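# Lower the oven's glass door fully, oven kept upright

## Task

Swing the oven's glass door down until it is completely open, keep the oven upright on its feet, and finish with neither arm touching the oven.

## Robot and tools

Robot: two arms, left_arm and right_arm, each ending in a two-finger gripper. The fingers point along the gripper's +z axis and separate along its y axis. end_effector_position is the point between the finger pads, just under 1 cm behind the tips.

Frames. Scene frame: origin at table-top height midway between the nominal arm bases, +z up, +x out over the table, left_arm on the +y side (image left/right may differ). Actual bases in scene frame: left_arm (+0.016, +0.259, 0) m, quat_wxyz (+1.000, 0, 0, +0.016); right_arm (+0.024, -0.322, 0) m, quat_wxyz (+1.000, 0, 0, -0.020). Hand positions (m), quaternions, velocities, targets and wrist-camera poses are reported in that arm's own base frame. Fixed cameras and the table use the scene frame. Every motion offset is measured along the axes of that arm's current Hand target. Reported poses can be off by a few cm, more at long reach.

Command rows. Every motion command uses rows of 14 numbers, each in [-1, 1]: dx, dy, dz, rx, ry, rz, opening for left_arm, then the same seven for right_arm. Both arms are always included. dx..rz are offsets (not poses) from the arm's Hand target as it stood when the action or move began; 1.0 equals 0.6 m or 180 degrees; rx, ry, rz form a single rotation vector. Opening is absolute: +1 fully open (about 87 mm between pads), +0.5 about 69 mm, 0 about 43, -0.5 about 18, -1 closed. Sending 0 as opening is a real command, so resend the present opening to leave a gripper alone. Six zero pose numbers re-request that arm's Hand target.

execute_actions(actions, cameras): actions is a list of actions; each action is a list of up to 15 rows, one per 1/30 s control step; a shorter action repeats its final row to fill 15 steps. All rows of one action count from that action's starting Hand target, but the next action starts from the new one, so repeating an offset moves further. An empty list returns state plus images. cameras: names, ["all"], [] or null.

move(target, speed, blend, opening_speed, blocking, cameras): target is one 14-number row or a list of up to 15 rows, every row an offset from the same starting Hand targets. Grippers follow straight lines, all finishing together, 0.5 s minimum, cut off at 10 s. speed: m/s, 0.002 to 2.9, default 0.25 (rotation up to twice that in rad/s), one value or one per target. blend: corner rounding in m for a list, 0 means stop at each point. opening_speed: rate of opening change per second on the -1..+1 scale, at least 0.2. blocking=false returns after about 0.5 s while the move continues. Moves do not avoid obstacles or the other arm; faster moves lag, stray and strike harder, and a target set deeper past a contact presses harder. Avoid paths passing near an arm's own base. The result adds a "move:" line: done, off_target, moving, held or fault, plus limits such as paced (pose clipped) or held (steps withheld).

wait(seconds 0 to 10): lets time run with last commands held. stop(): brakes a running move. zoom_image(camera, region [x0, y0, x1, y1] in pixels, at most 504 by 504): closer look at the newest image of cam_high, cam_low, cam_left_wrist or cam_right_wrist. finished_scene(scene): ends the current scene, given its number; do not chain further calls after it in the same reply.

Results. Hand target is the last commanded pose after clipping; the next offsets start there. The gripper often rests short of it, and waiting does not fix that; resend the missing distance. To stop pushing on something, command the target back past the gripper. Each step the commanded orientation is clipped to within 40 degrees of the measured one. grip_measured uses the opening scale (Joint positions give it 0 closed to 1 open), accurate to roughly 0.043. To grip firmly command about 0.04 below the reading at first contact. Joint velocities may say within noise. Joint torques follow Joint positions order, positive toward larger angles, include gravity, and joints 1-3 wrap at ±28 N m. Joint ranges (rad): waist -2.618 to 3.054, shoulder 0 to 3.142, elbow 0 to 3.142 (straight 2.901), wrist pitch -1.571 to 1.571, wrist yaw -1.571 to 1.571, wrist roll -2.094 to 2.094. Small commands may not move the arm or may drift sideways; check position and tilt after each move.

Cameras: cam_high and cam_low (504x504, fixed, scene frame; cam_high near [0.22, -0.60, 1.04], cam_low near [1.10, 0.84, 0.11]), cam_left_wrist and cam_right_wrist (672x504, on the hands). Calibration is approximate; wrist images may lag during motion.

Avoid: any contact or squeeze between the two arms (the clearance check does not protect grippers or wrist cameras); wrist-camera cables touching things (counts as touching); hard hits, slams and strong pushes, so lower the door under control rather than letting it drop; tipping the oven or moving it off the table; long holds at full stretch or pushing toward unreachable poses, which heat motors (MOTOR HOT at 75 °C, an arm folds and idles at 90 °C, goes limp at 100 °C). While you compose a reply the scene keeps running. Finish with both grippers clear of the oven.

Each tool is called after "Emit:" as name(argument=value, ...) on one line, values as JSON.

## Session

Emit:
execute_actions(actions=[])

Scene clock: 0.00 s.
left_arm: end_effector_position=(+0.1828, -0.0887, +0.3245) grip_measured=+1.000 end_effector_quat_wxyz=(+0.497, +0.014, +0.866, -0.049) | right_arm: end_effector_position=(+0.1789, +0.1623, +0.2663) grip_measured=+0.996 end_effector_quat_wxyz=(+0.494, +0.072, +0.804, +0.323)
Joint positions: left_arm=[-0.926 0.885 1.429 -1.243 -0.679 -0.568 1] | right_arm=[0.898 0.547 0.822 -0.609 0.388 0.798 0.998]
Joint velocities: within noise
Joint torques (N m): no reading
Heat: left arm: 27 °C; right arm: 26 °C.
Hand target: left_arm +0.1831, -0.0889, +0.3275; +0.500, +0.012, +0.864, -0.052 | right_arm +0.1799, +0.1633, +0.2746; +0.500, +0.074, +0.797, +0.330
Tool commands: left_gripper/opening=+1.0 right_gripper/opening=+1.0
camera_calibration:
cam_left_wrist: T_world_to_cam=[[-0.0849002, -0.994837, 0.055602, -0.0909706], [-0.984438, 0.0751337, -0.158864, 0.257364], [0.153866, -0.0682242, -0.985734, 0.434369], [0, 0, 0, 1]] pos_world=[0.178801, -0.0802032, 0.474116]
cam_right_wrist: T_world_to_cam=[[0.215999, -0.788247, -0.576204, 0.240745], [-0.962618, -0.0731362, -0.260803, 0.27635], [0.163436, 0.610998, -0.774578, 0.221379], [0, 0, 0, 1]] pos_world=[0.177838, 0.0747159, 0.382266]

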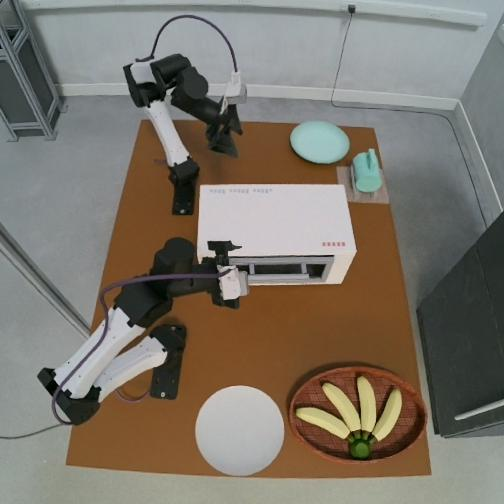

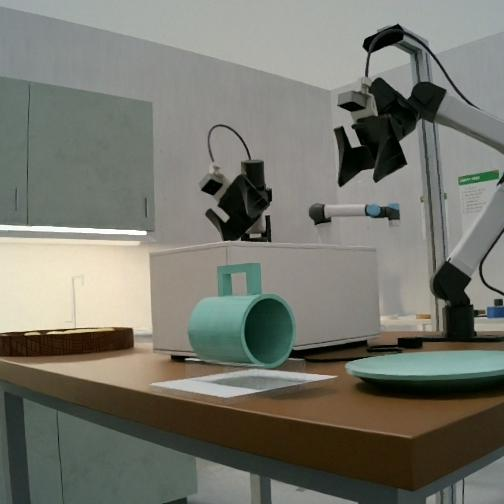

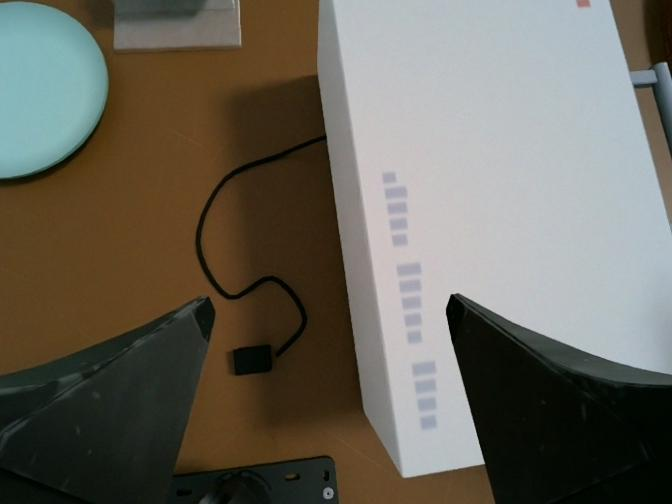

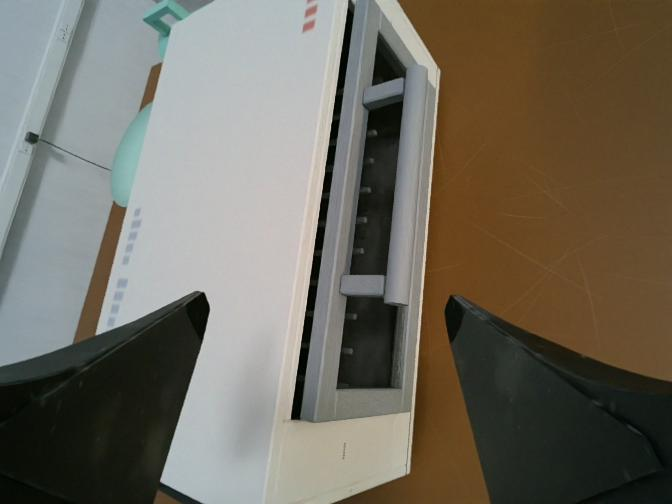

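Emit:
zoom_image(camera="cam_high", region=[190, 170, 370, 300])

Emit:
zoom_image(camera="cam_right_wrist", region=[240, 0, 500, 504])

Scaled by 2.800 from the camera's 504x504 image, which has a finer 720x720 frame.

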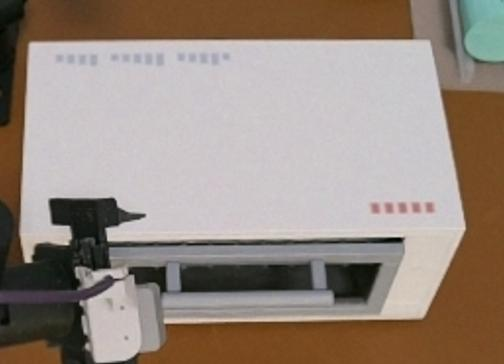

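Scaled by 1.000.

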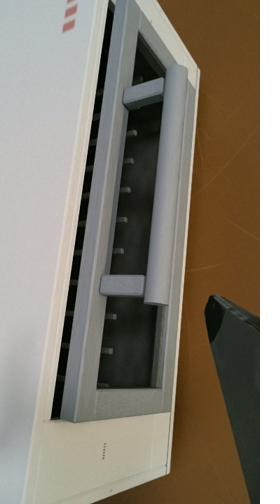

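Emit:
move(target=[0,0,0,0,0,0,1,-0.0172,-0.014,0.161,0.219,0.346,-0.0615,0], speed=0.6, cameras=["all"])

Scene clock: 28.60 s.
left_arm: end_effector_position=(+0.1828, -0.0887, +0.3245) grip_measured=+1.000 end_effector_quat_wxyz=(+0.497, +0.014, +0.866, -0.049) | right_arm: end_effector_position=(+0.2657, +0.1942, +0.2454) grip_measured=+0.000 end_effector_quat_wxyz=(+0.111, -0.011, +0.991, +0.074)
Joint positions: left_arm=[-0.926 0.885 1.429 -1.243 -0.679 -0.568 1] | right_arm=[0.561 1.788 2.061 -1.575 -0.01 0.541 0.5]
Joint torques (N m): left_arm=[-0.13 0.4 5.18 1.61 -0.15 0.03] | right_arm=[-0.43 -6.95 7.58 0.83 -0.07 -0.28]
Heat: left arm: 29 °C; right arm: 28 °C.
Hand target: left_arm +0.1831, -0.0889, +0.3275; +0.500, +0.012, +0.864, -0.052 | right_arm +0.2684, +0.1959, +0.2499; +0.000, -0.020, +1.000, -0.001
Off the commanded pose: left_arm 0.003 m, 1 deg | right_arm 0.006 m, 15 deg.
joint sent to its limit (right arm) — joint 4 (wrist pitch), lower limit. The joint targets are off in orientation, not in position.
move: off_target (right_arm)
camera_calibration:
cam_left_wrist: T_world_to_cam=[[-0.0849002, -0.994837, 0.055602, -0.0909706], [-0.984438, 0.0751337, -0.158864, 0.257364], [0.153866, -0.0682242, -0.985734, 0.434369], [0, 0, 0, 1]] pos_world=[0.178801, -0.0802032, 0.474116]
cam_right_wrist: T_world_to_cam=[[0.0568232, -0.987958, -0.143913, 0.210085], [-0.796991, -0.131704, 0.589457, 0.115419], [-0.601313, 0.0812022, -0.794877, 0.482585], [0, 0, 0, 1]] pos_world=[0.370234, 0.183569, 0.345795]

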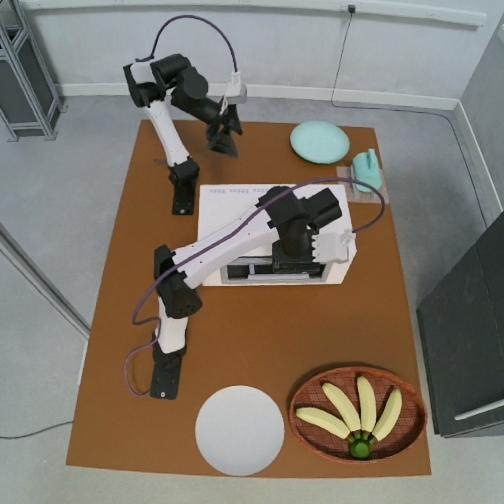

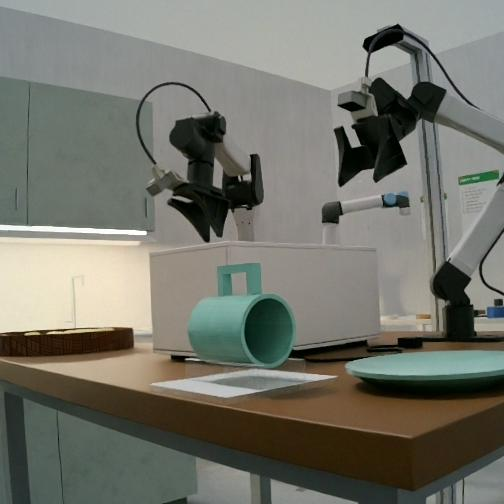

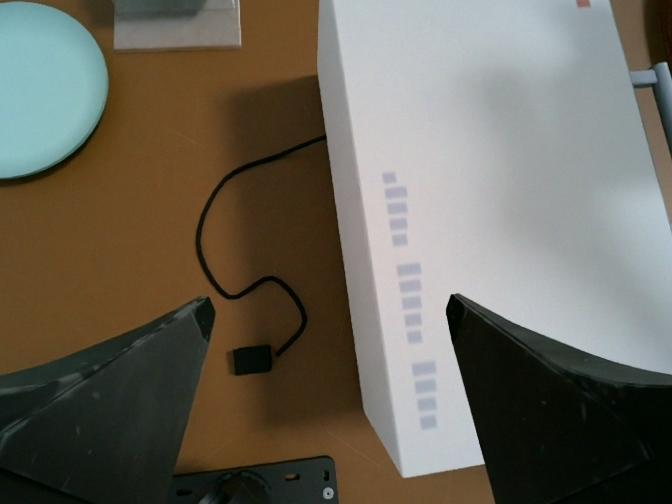

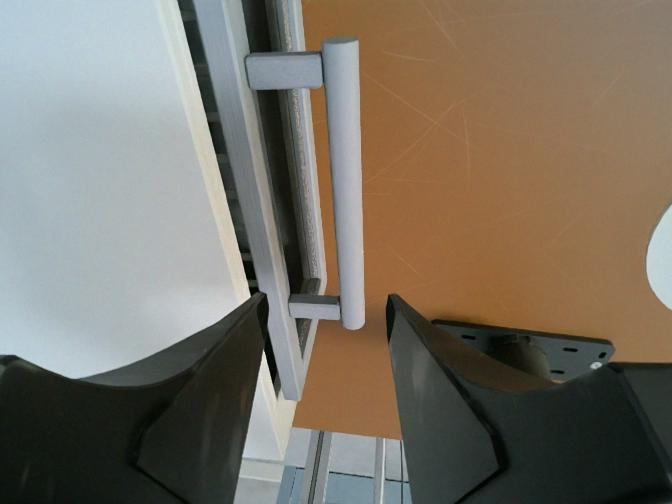

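Emit:
move(target=[0,0,0,0,0,0,1,0,0.0077,0.167,0,0,0,-0.15], speed=0.2, cameras=["cam_right_wrist","cam_high"])

Scene clock: 39.03 s.
left_arm: end_effector_position=(+0.1828, -0.0887, +0.3245) grip_measured=+1.000 end_effector_quat_wxyz=(+0.497, +0.014, +0.866, -0.049) | right_arm: end_effector_position=(+0.2643, +0.1975, +0.1509) grip_measured=-0.150 end_effector_quat_wxyz=(-0.009, -0.016, +1.000, -0.001)
Joint positions: left_arm=[-0.926 0.885 1.429 -1.243 -0.679 -0.568 1] | right_arm=[0.573 1.961 1.888 -1.515 -0.008 0.54 0.425]
Joint torques (N m): left_arm=[-0.24 0.29 5.2 1.59 -0.16 0.03] | right_arm=[0.53 -9.05 5.82 0.51 0.14 -0.15]
Heat: left arm: 30 °C; right arm: 28 °C.
Hand target: left_arm +0.1831, -0.0889, +0.3275; +0.500, +0.012, +0.864, -0.052 | right_arm +0.2683, +0.2004, +0.1498; +0.000, -0.020, +1.000, +0.000
Off the commanded pose: left_arm 0.003 m, 1 deg | right_arm 0.005 m, 1 deg.
move: done
camera_calibration:
cam_right_wrist: T_world_to_cam=[[0.0514332, -0.998675, -0.00161594, 0.181897], [-0.631266, -0.0337648, 0.774831, 0.0793203], [-0.773859, -0.0388319, -0.632166, 0.451137], [0, 0, 0, 1]] pos_world=[0.389833, 0.201853, 0.224028]
Images, in order (width x height): cam_high 504x504, cam_right_wrist 672x504.

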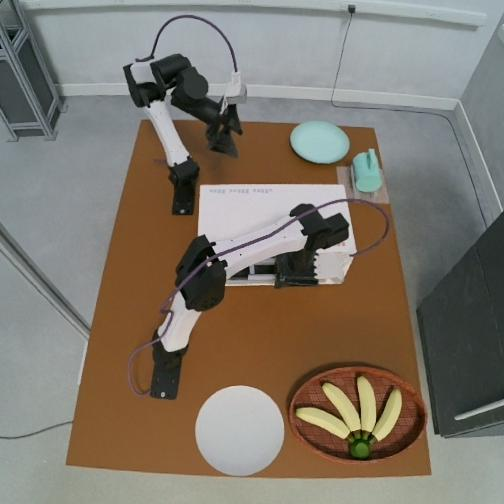

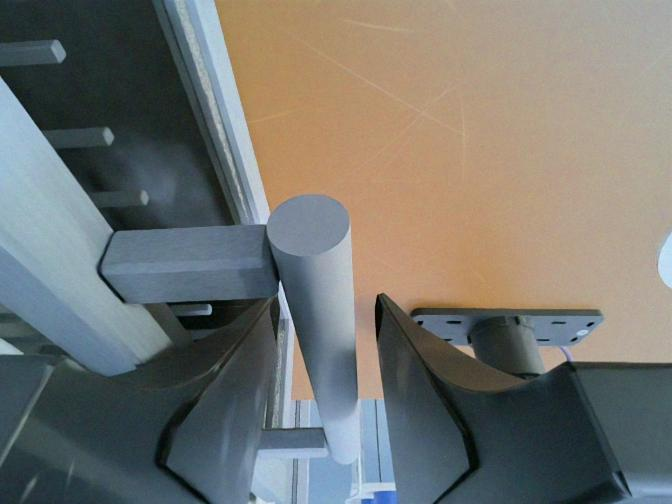

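Emit:
move(target=[[0,0,0,0,0,0,1,0,-0.043,0.022,-0.067,0,0,-0.15],[0,0,0,0,0,0,1,0,-0.087,0.055,-0.139,0,0,-0.15],[0,0,0,0,0,0,1,0,-0.125,0.105,-0.21,0,0,-0.15]], blend=0.01, speed=0.12, cameras=["cam_right_wrist","cam_high"])

Scene clock: 47.90 s.
left_arm: end_effector_position=(+0.1828, -0.0887, +0.3245) grip_measured=+1.000 end_effector_quat_wxyz=(+0.497, +0.014, +0.866, -0.049) | right_arm: end_effector_position=(+0.2680, +0.1202, +0.0819) grip_measured=-0.150 end_effector_quat_wxyz=(-0.017, -0.014, +0.952, +0.305)
Joint positions: left_arm=[-0.926 0.885 1.429 -1.243 -0.679 -0.568 1] | right_arm=[0.063 1.786 1.25 -1.039 -0.62 0.031 0.425]
Joint torques (N m): left_arm=[-0.28 0.31 5.2 1.59 -0.15 0.03] | right_arm=[0.05 -8.4 5.48 0.49 -0.67 -0.18]
Heat: left arm: 30 °C; right arm: 28 °C.
Hand target: left_arm +0.1831, -0.0889, +0.3275; +0.500, +0.012, +0.864, -0.052 | right_arm +0.2714, +0.1255, +0.0869; -0.006, -0.019, +0.946, +0.324
Off the commanded pose: left_arm 0.003 m, 1 deg | right_arm 0.008 m, 3 deg.
move: off_target (right_arm)
camera_calibration:
cam_right_wrist: T_world_to_cam=[[0.0363518, -0.811378, -0.58339, 0.133563], [-0.614784, -0.478394, 0.627041, 0.193665], [-0.787857, 0.335865, -0.516213, 0.356543], [0, 0, 0, 1]] pos_world=[0.395112, 0.0812681, 0.140536]
Images, in order (width x height): cam_high 504x504, cam_right_wrist 672x504.

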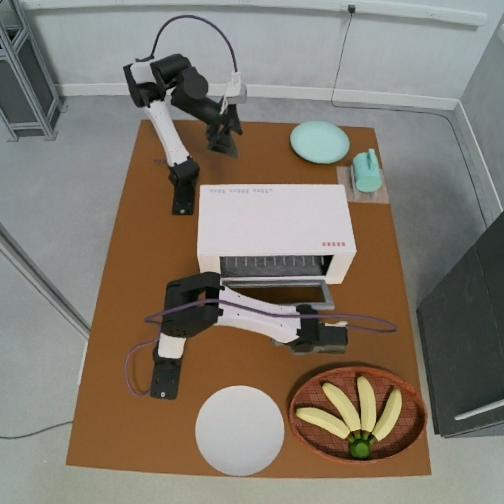

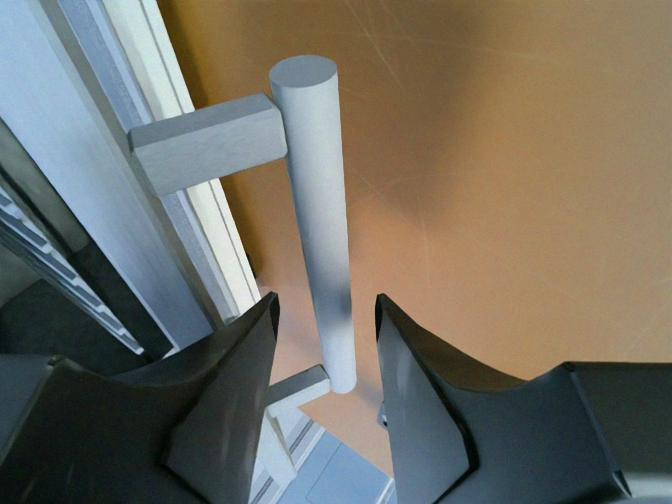

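Emit:
move(target=[[0,0,0,0,0,0,1,0,0,-0.137,0,0,0,-0.15],[0,0,0,0,0,0,1,0,0.1725,-0.21,0.21,0,0,-1]], blend=0.02, speed=0.3, cameras=["cam_right_wrist","cam_high"])

Scene clock: 58.10 s.
left_arm: end_effector_position=(+0.1828, -0.0887, +0.3245) grip_measured=+1.000 end_effector_quat_wxyz=(+0.497, +0.014, +0.866, -0.049) | right_arm: end_effector_position=(+0.2721, +0.1307, +0.2366) grip_measured=-1.000 end_effector_quat_wxyz=(+0.099, -0.021, +0.994, +0.052)
Joint positions: left_arm=[-0.926 0.885 1.429 -1.243 -0.679 -0.568 1] | right_arm=[0.386 1.72 1.947 -1.575 -0.026 0.347 0]
Joint torques (N m): left_arm=[-0.16 0.32 5.15 1.61 -0.16 0.03] | right_arm=[0.54 -9.89 7.3 0.72 0.17 -0.01]
Heat: left arm: 31 °C; right arm: 29 °C.
Hand target: left_arm +0.1831, -0.0889, +0.3275; +0.500, +0.012, +0.864, -0.052 | right_arm +0.2711, +0.1301, +0.2498; +0.000, -0.020, +1.000, +0.000
Off the commanded pose: left_arm 0.003 m, 1 deg | right_arm 0.013 m, 13 deg.
joint sent to its limit (right arm) — joint 4 (wrist pitch), lower limit. The joint targets are off in orientation, not in position.
move: off_target (right_arm); target 2's new opening was sent with right_arm's hand 0.013 m and 13 deg from that target
camera_calibration:
cam_right_wrist: T_world_to_cam=[[0.0706259, -0.992631, -0.0984702, 0.131838], [-0.78084, -0.116445, 0.613783, 0.10522], [-0.620727, 0.0335404, -0.783309, 0.493309], [0, 0, 0, 1]] pos_world=[0.379058, 0.126573, 0.334813]
Images, in order (width x height): cam_high 504x504, cam_right_wrist 672x504.

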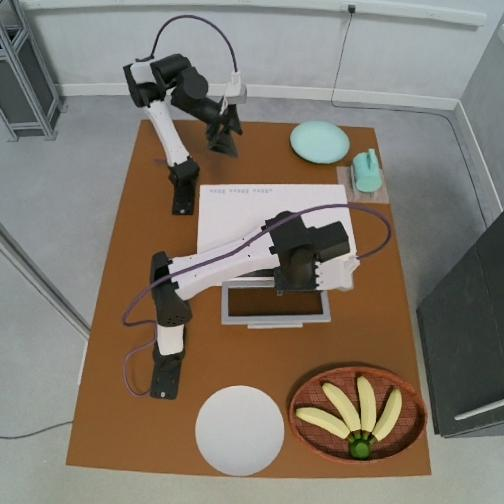

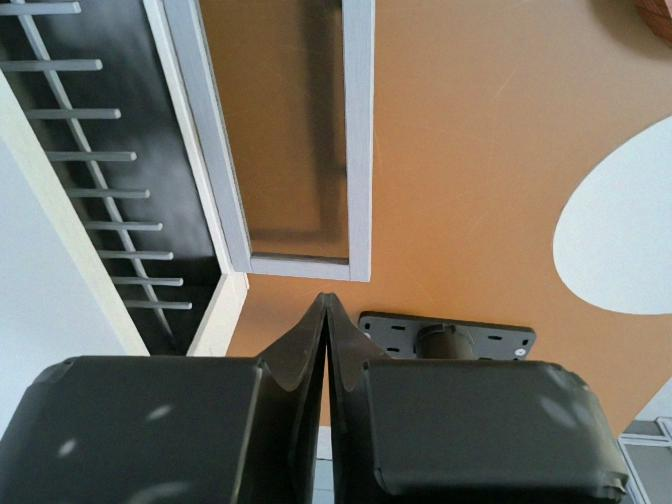

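Emit:
move(target=[[0,0,0,0,0,0,1,0,-0.008,0.275,0,0,0,-1],[0,0,0,0,0,0,1,0,-0.008,0.375,0,0,0,-1]], blend=0.01, speed=[0.3,0.06], cameras=["cam_right_wrist","cam_high"])

Scene clock: 65.43 s.
left_arm: end_effector_position=(+0.1828, -0.0887, +0.3245) grip_measured=+1.000 end_effector_quat_wxyz=(+0.497, +0.014, +0.866, -0.049) | right_arm: end_effector_position=(+0.2604, +0.1225, +0.0650) grip_measured=-1.000 end_effector_quat_wxyz=(-0.001, -0.020, +1.000, +0.004)
Joint positions: left_arm=[-0.926 0.885 1.429 -1.243 -0.679 -0.568 1] | right_arm=[0.386 1.802 1.337 -1.106 -0.008 0.346 0]
Joint torques (N m): left_arm=[-0.1 0.38 5.14 1.61 -0.14 0.05] | right_arm=[0.14 -1.11 -0.4 1.79 0.14 -0.15]
Heat: left arm: 31 °C; right arm: 30 °C.
Hand target: left_arm +0.1831, -0.0889, +0.3275; +0.500, +0.012, +0.864, -0.052 | right_arm +0.2715, +0.1251, +0.0248; +0.000, -0.020, +1.000, +0.000
Off the commanded pose: left_arm 0.003 m, 1 deg | right_arm 0.042 m, 1 deg.
move: off_target (right_arm)
camera_calibration:
cam_right_wrist: T_world_to_cam=[[0.058509, -0.998227, -0.0109048, 0.105667], [-0.643404, -0.0460594, 0.76414, 0.146251], [-0.763288, -0.0376929, -0.644958, 0.388765], [0, 0, 0, 1]] pos_world=[0.384656, 0.126869, 0.140133]
Images, in order (width x height): cam_high 504x504, cam_right_wrist 672x504.

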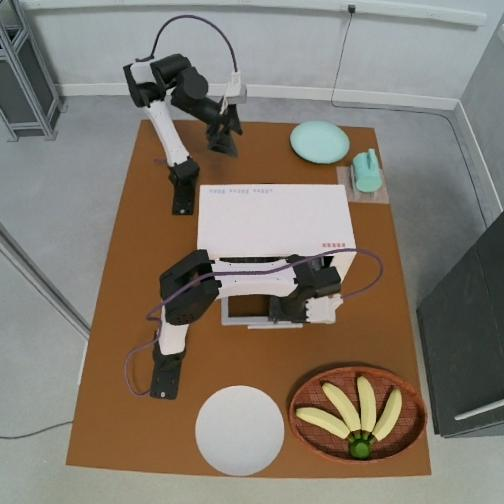

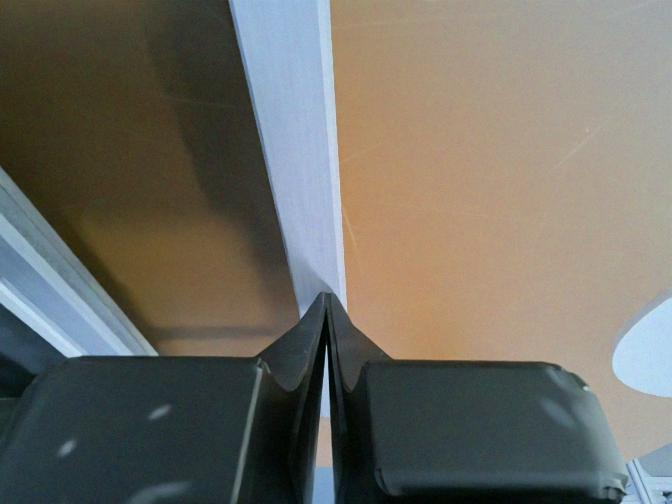

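Emit:
move(target=[0,0,0,0,0,0,1,0,0,-0.3,0,0,0,-1], cameras=["cam_high","cam_right_wrist"])

Scene clock: 68.33 s.
left_arm: end_effector_position=(+0.1828, -0.0887, +0.3245) grip_measured=+1.000 end_effector_quat_wxyz=(+0.497, +0.014, +0.866, -0.049) | right_arm: end_effector_position=(+0.2711, +0.1270, +0.1929) grip_measured=-1.000 end_effector_quat_wxyz=(+0.025, -0.020, +0.999, +0.014)
Joint positions: left_arm=[-0.926 0.885 1.429 -1.243 -0.679 -0.568 1] | right_arm=[0.386 1.811 1.87 -1.573 -0.009 0.346 0]
Joint torques (N m): left_arm=[-0.13 0.29 5.23 1.6 -0.14 0.02] | right_arm=[-0.17 -10.69 7.01 0.4 0.09 -0.16]
Heat: left arm: 31 °C; right arm: 29 °C.
Hand target: left_arm +0.1831, -0.0889, +0.3275; +0.500, +0.012, +0.864, -0.052 | right_arm +0.2713, +0.1253, +0.2048; +0.000, -0.020, +1.000, +0.000
Off the commanded pose: left_arm 0.003 m, 1 deg | right_arm 0.012 m, 3 deg.
joint sent to its limit (right arm) — joint 4 (wrist pitch), lower limit. The joint targets are off in orientation, not in position.
move: off_target (right_arm)
camera_calibration:
cam_right_wrist: T_world_to_cam=[[0.0594997, -0.997788, -0.0296432, 0.114277], [-0.68199, -0.0623171, 0.728702, 0.0750058], [-0.728937, -0.0231412, -0.684189, 0.476048], [0, 0, 0, 1]] pos_world=[0.391363, 0.129714, 0.274437]
Images, in order (width x height): cam_high 504x504, cam_right_wrist 672x504.

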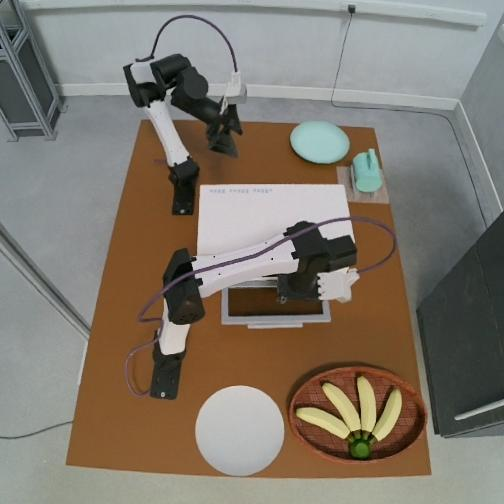

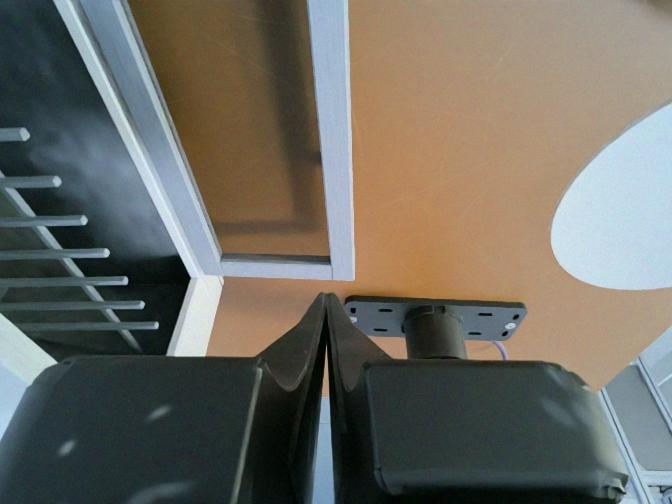

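Emit:
finished_scene(scene=2)

The scene is finished: the task was done.


## Next scene

The same job, from a new start.

Emit:
execute_actions(actions=[])

Scene clock: 0.00 s.
left_arm: end_effector_position=(+0.3147, -0.0680, +0.2614) grip_measured=+1.000 end_effector_quat_wxyz=(+0.453, +0.141, +0.879, +0.041) | right_arm: end_effector_position=(+0.1952, +0.1374, +0.3094) grip_measured=+0.996 end_effector_quat_wxyz=(+0.445, -0.124, +0.867, +0.184)
Joint positions: left_arm=[-0.344 1.149 1.261 -0.756 -0.223 0.085 1] | right_arm=[0.612 0.887 1.329 -1.008 0.066 0.293 0.998]
Joint velocities: within noise
Joint torques (N m): no reading
Heat: left arm: 27 °C; right arm: 25 °C.
Hand target: left_arm +0.3152, -0.0682, +0.2664; +0.460, +0.139, +0.876, +0.040 | right_arm +0.1968, +0.1385, +0.3169; +0.456, -0.122, +0.861, +0.189
Tool commands: left_gripper/opening=+1.0 right_gripper/opening=+1.0
camera_calibration:
cam_left_wrist: T_world_to_cam=[[-0.22339, -0.950942, -0.214024, 0.0614029], [-0.970607, 0.237188, -0.0407814, 0.351445], [0.0895448, 0.198624, -0.975977, 0.38913], [0, 0, 0, 1]] pos_world=[0.319988, -0.102258, 0.407256]
cam_right_wrist: T_world_to_cam=[[0.391609, -0.899114, -0.195543, 0.105646], [-0.919338, -0.373508, -0.123731, 0.291796], [0.038211, 0.228225, -0.972858, 0.405693], [0, 0, 0, 1]] pos_world=[0.211385, 0.111387, 0.451445]

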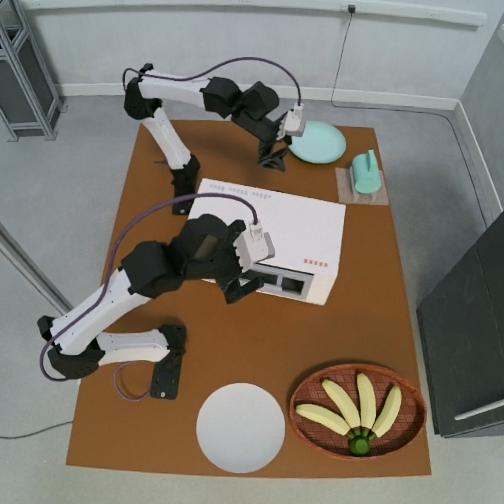

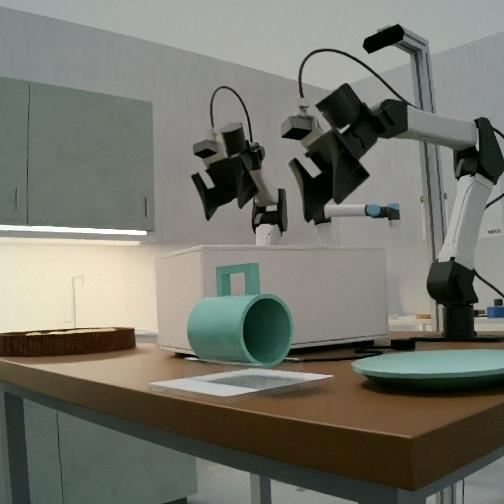

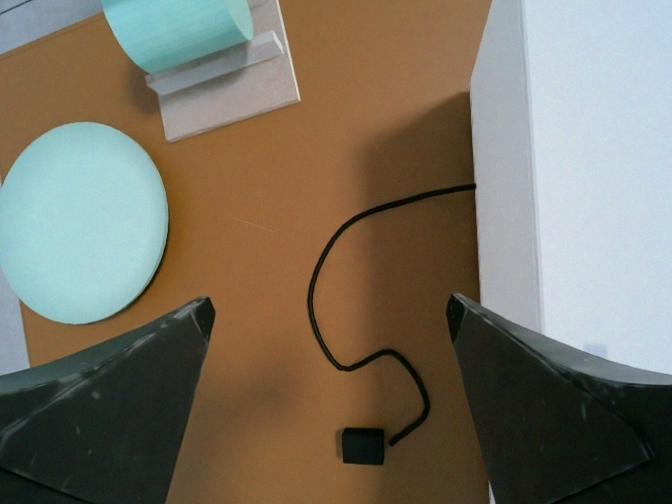

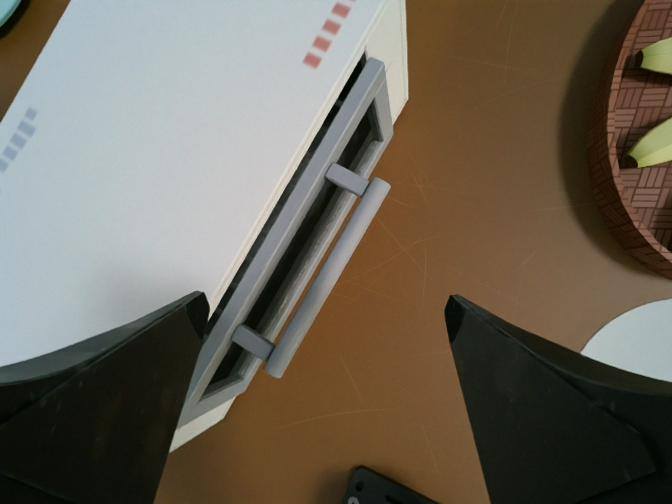

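Emit:
move(target=[0,0,0,0,0,0,1,0.051,-0.003,0.134,0.1475,0.296,0.122,-0.15], speed=0.6, cameras=["cam_right_wrist"])

Scene clock: 12.13 s.
left_arm: end_effector_position=(+0.3147, -0.0680, +0.2614) grip_measured=+1.000 end_effector_quat_wxyz=(+0.453, +0.141, +0.879, +0.041) | right_arm: end_effector_position=(+0.2363, +0.1685, +0.2438) grip_measured=-0.150 end_effector_quat_wxyz=(+0.095, +0.062, +0.991, +0.070)
Joint positions: left_arm=[-0.344 1.149 1.261 -0.756 -0.223 0.085 1] | right_arm=[0.525 1.644 1.886 -1.576 -0.011 0.652 0.425]
Joint torques (N m): left_arm=[-0.21 -3.08 6.67 1.79 0.06 0] | right_arm=[-0.68 -5.79 7.94 0.74 -0.06 -0.01]
Heat: left arm: 28 °C; right arm: 27 °C.
Hand target: left_arm +0.3152, -0.0682, +0.2664; +0.460, +0.139, +0.876, +0.040 | right_arm +0.2399, +0.1709, +0.2497; +0.000, +0.070, +0.998, +0.000
Off the commanded pose: left_arm 0.005 m, 1 deg | right_arm 0.007 m, 14 deg.
joint sent to its limit (right arm) — joint 4 (wrist pitch), lower limit. The joint targets are off in orientation, not in position.
move: off_target (right_arm)
camera_calibration:
cam_right_wrist: T_world_to_cam=[[-0.090855, -0.984365, -0.150902, 0.222118], [-0.781957, -0.0233159, 0.622896, 0.0595893], [-0.616675, 0.174592, -0.767613, 0.446987], [0, 0, 0, 1]] pos_world=[0.342422, 0.141994, 0.339513]
Images, in order (width x height): cam_right_wrist 672x504.

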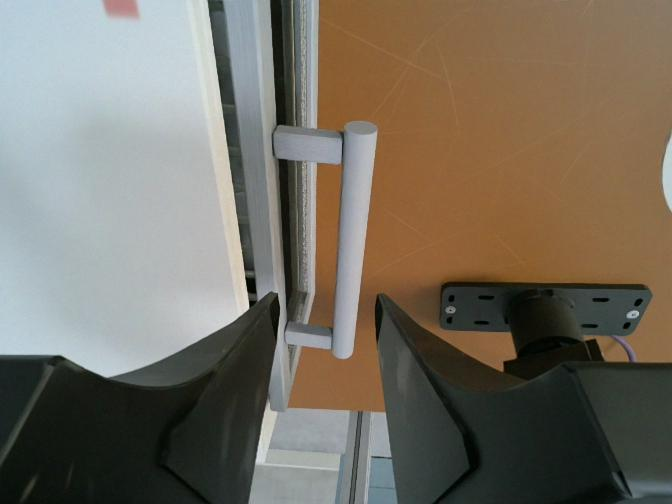

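Emit:
move(target=[[0,0,0,0,0,0,1,0.025,-0.0025,0.167,0,0,0,-0.15],[0,0,0,0,0,0,1,0.025,-0.0455,0.189,-0.067,0,0,-0.15],[0,0,0,0,0,0,1,0.025,-0.09,0.222,-0.139,0,0,-0.15],[0,0,0,0,0,0,1,0.025,-0.128,0.272,-0.21,0,0,-0.15]], blend=[0,0.01,0.01,0], speed=[0.2,0.12,0.12,0.12], cameras=["cam_right_wrist","cam_high"])

Scene clock: 25.40 s.
left_arm: end_effector_position=(+0.3147, -0.0680, +0.2614) grip_measured=+1.000 end_effector_quat_wxyz=(+0.453, +0.141, +0.879, +0.041) | right_arm: end_effector_position=(+0.2096, +0.0914, +0.0820) grip_measured=-0.150 end_effector_quat_wxyz=(+0.014, +0.069, +0.951, +0.301)
Joint positions: left_arm=[-0.344 1.149 1.261 -0.756 -0.223 0.085 1] | right_arm=[-0.062 1.482 0.929 -0.978 -0.612 0.096 0.425]
Joint torques (N m): left_arm=[-0.2 -3.06 6.64 1.8 0.05 0] | right_arm=[-0.29 -5.01 5.72 0.58 -0.76 -0.22]
Heat: left arm: 30 °C; right arm: 27 °C.
Hand target: left_arm +0.3152, -0.0682, +0.2664; +0.460, +0.139, +0.876, +0.040 | right_arm +0.2144, +0.0970, +0.0865; +0.022, +0.066, +0.944, +0.323
Off the commanded pose: left_arm 0.005 m, 1 deg | right_arm 0.009 m, 3 deg.
move: off_target (right_arm)
camera_calibration:
cam_right_wrist: T_world_to_cam=[[-0.10433, -0.809444, -0.577855, 0.141252], [-0.693273, -0.357403, 0.625809, 0.149438], [-0.713084, 0.465901, -0.523877, 0.29341], [0, 0, 0, 1]] pos_world=[0.327564, 0.0310449, 0.141815]
Images, in order (width x height): cam_high 504x504, cam_right_wrist 672x504.

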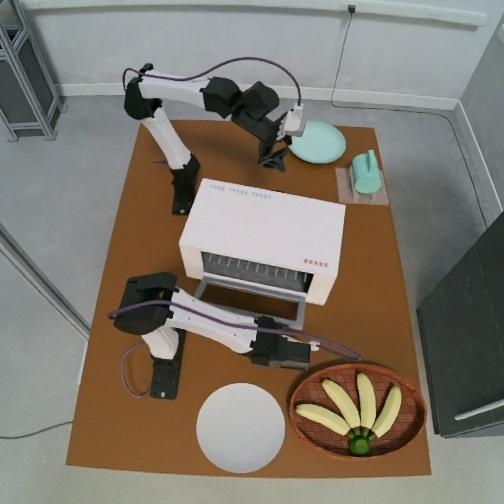

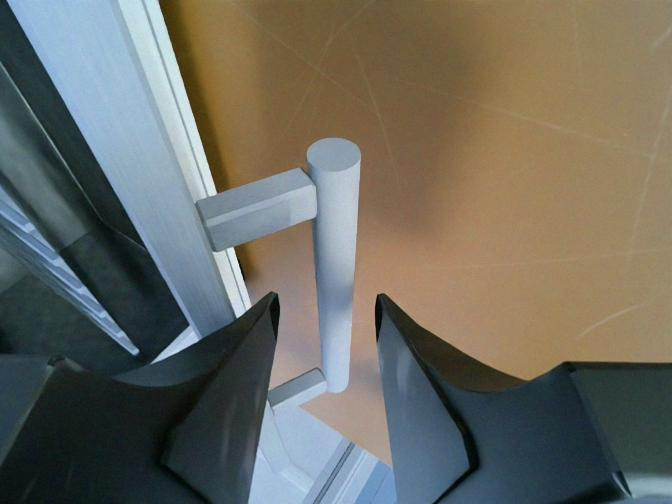

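Emit:
move(target=[[0,0,0,0,0,0,1,0,0,-0.137,0,0,0,-0.15],[0,0,0,0,0,0,1,0,0.1314,-0.157,0.21,0,0,-1],[0,0,0,0,0,0,1,0,-0.0024,0.002,0.21,0,0,-1],[0,0,0,0,0,0,1,0,-0.0545,0.069,0.21,0,0,-1]], blend=[0.02,0,0.01,0], speed=[0.3,0.3,0.25,0.06], cameras=["cam_right_wrist","cam_high"])

Scene clock: 34.33 s.
left_arm: end_effector_position=(+0.3147, -0.0680, +0.2614) grip_measured=+1.000 end_effector_quat_wxyz=(+0.453, +0.141, +0.879, +0.041) | right_arm: end_effector_position=(+0.2015, +0.0950, +0.0649) grip_measured=-1.000 end_effector_quat_wxyz=(-0.013, +0.069, +0.998, +0.002)
Joint positions: left_arm=[-0.344 1.149 1.261 -0.756 -0.223 0.085 1] | right_arm=[0.342 1.572 1.074 -1.095 -0.015 0.48 0]
Joint torques (N m): left_arm=[-0.16 -3.04 6.67 1.79 0.05 0] | right_arm=[-0.09 -0.95 0.02 1.75 0.18 -0.13]
Heat: left arm: 31 °C; right arm: 28 °C.
Hand target: left_arm +0.3152, -0.0682, +0.2664; +0.460, +0.139, +0.876, +0.040 | right_arm +0.2143, +0.0966, +0.0338; +0.000, +0.070, +0.998, +0.000
Off the commanded pose: left_arm 0.005 m, 1 deg | right_arm 0.034 m, 2 deg.
move: off_target (right_arm); target 2's new opening was sent with right_arm's hand 0.007 m and 4 deg from that target
camera_calibration:
cam_right_wrist: T_world_to_cam=[[-0.118469, -0.992935, -0.00669122, 0.116602], [-0.621873, 0.0689402, 0.780078, 0.0909419], [-0.774106, 0.0965765, -0.625646, 0.330862], [0, 0, 0, 1]] pos_world=[0.32649, 0.0775556, 0.136841]
Images, in order (width x height): cam_high 504x504, cam_right_wrist 672x504.

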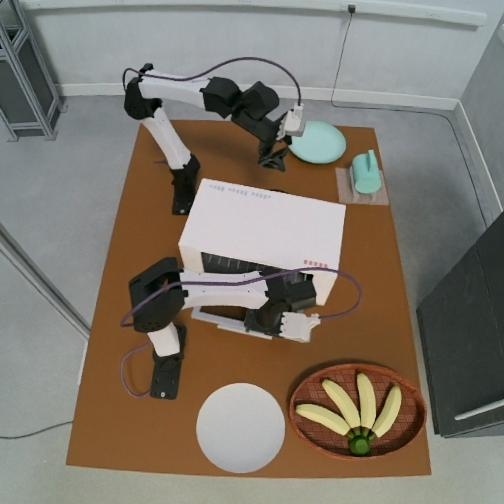

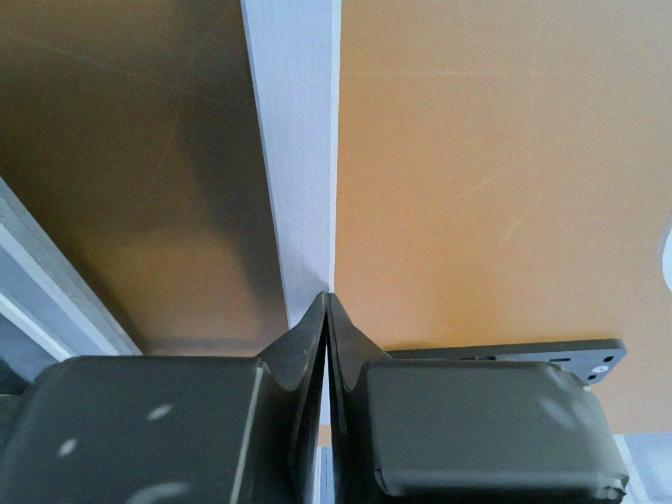

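Same .065 stop. Retreat.

Emit:
move(target=[0,0,0,0,0,0,1,0,0,-0.25,0,0,0,-1])

Emit:
finished_scene(scene=3)

Scene clock: 36.83 s.
left_arm: end_effector_position=(+0.3147, -0.0680, +0.2614) grip_measured=+1.000 end_effector_quat_wxyz=(+0.453, +0.141, +0.879, +0.041) | right_arm: end_effector_position=(+0.2108, +0.0979, +0.1818) grip_measured=-1.000 end_effector_quat_wxyz=(-0.005, +0.069, +0.998, +0.005)
Joint positions: left_arm=[-0.344 1.149 1.261 -0.756 -0.223 0.085 1] | right_arm=[0.342 1.582 1.555 -1.548 -0.013 0.48 0]
Joint torques (N m): left_arm=[-0.14 -3.15 6.68 1.8 0.05 0] | right_arm=[-0.09 -5.2 7.27 0.28 0.16 -0.13]
Heat: left arm: 31 °C; right arm: 28 °C.
Hand target: left_arm +0.3152, -0.0682, +0.2664; +0.460, +0.139, +0.876, +0.040 | right_arm +0.2143, +0.0965, +0.1838; +0.000, +0.070, +0.998, +0.000
Off the commanded pose: left_arm 0.005 m, 1 deg | right_arm 0.004 m, 1 deg.
move: done

The scene is finished: the task was done.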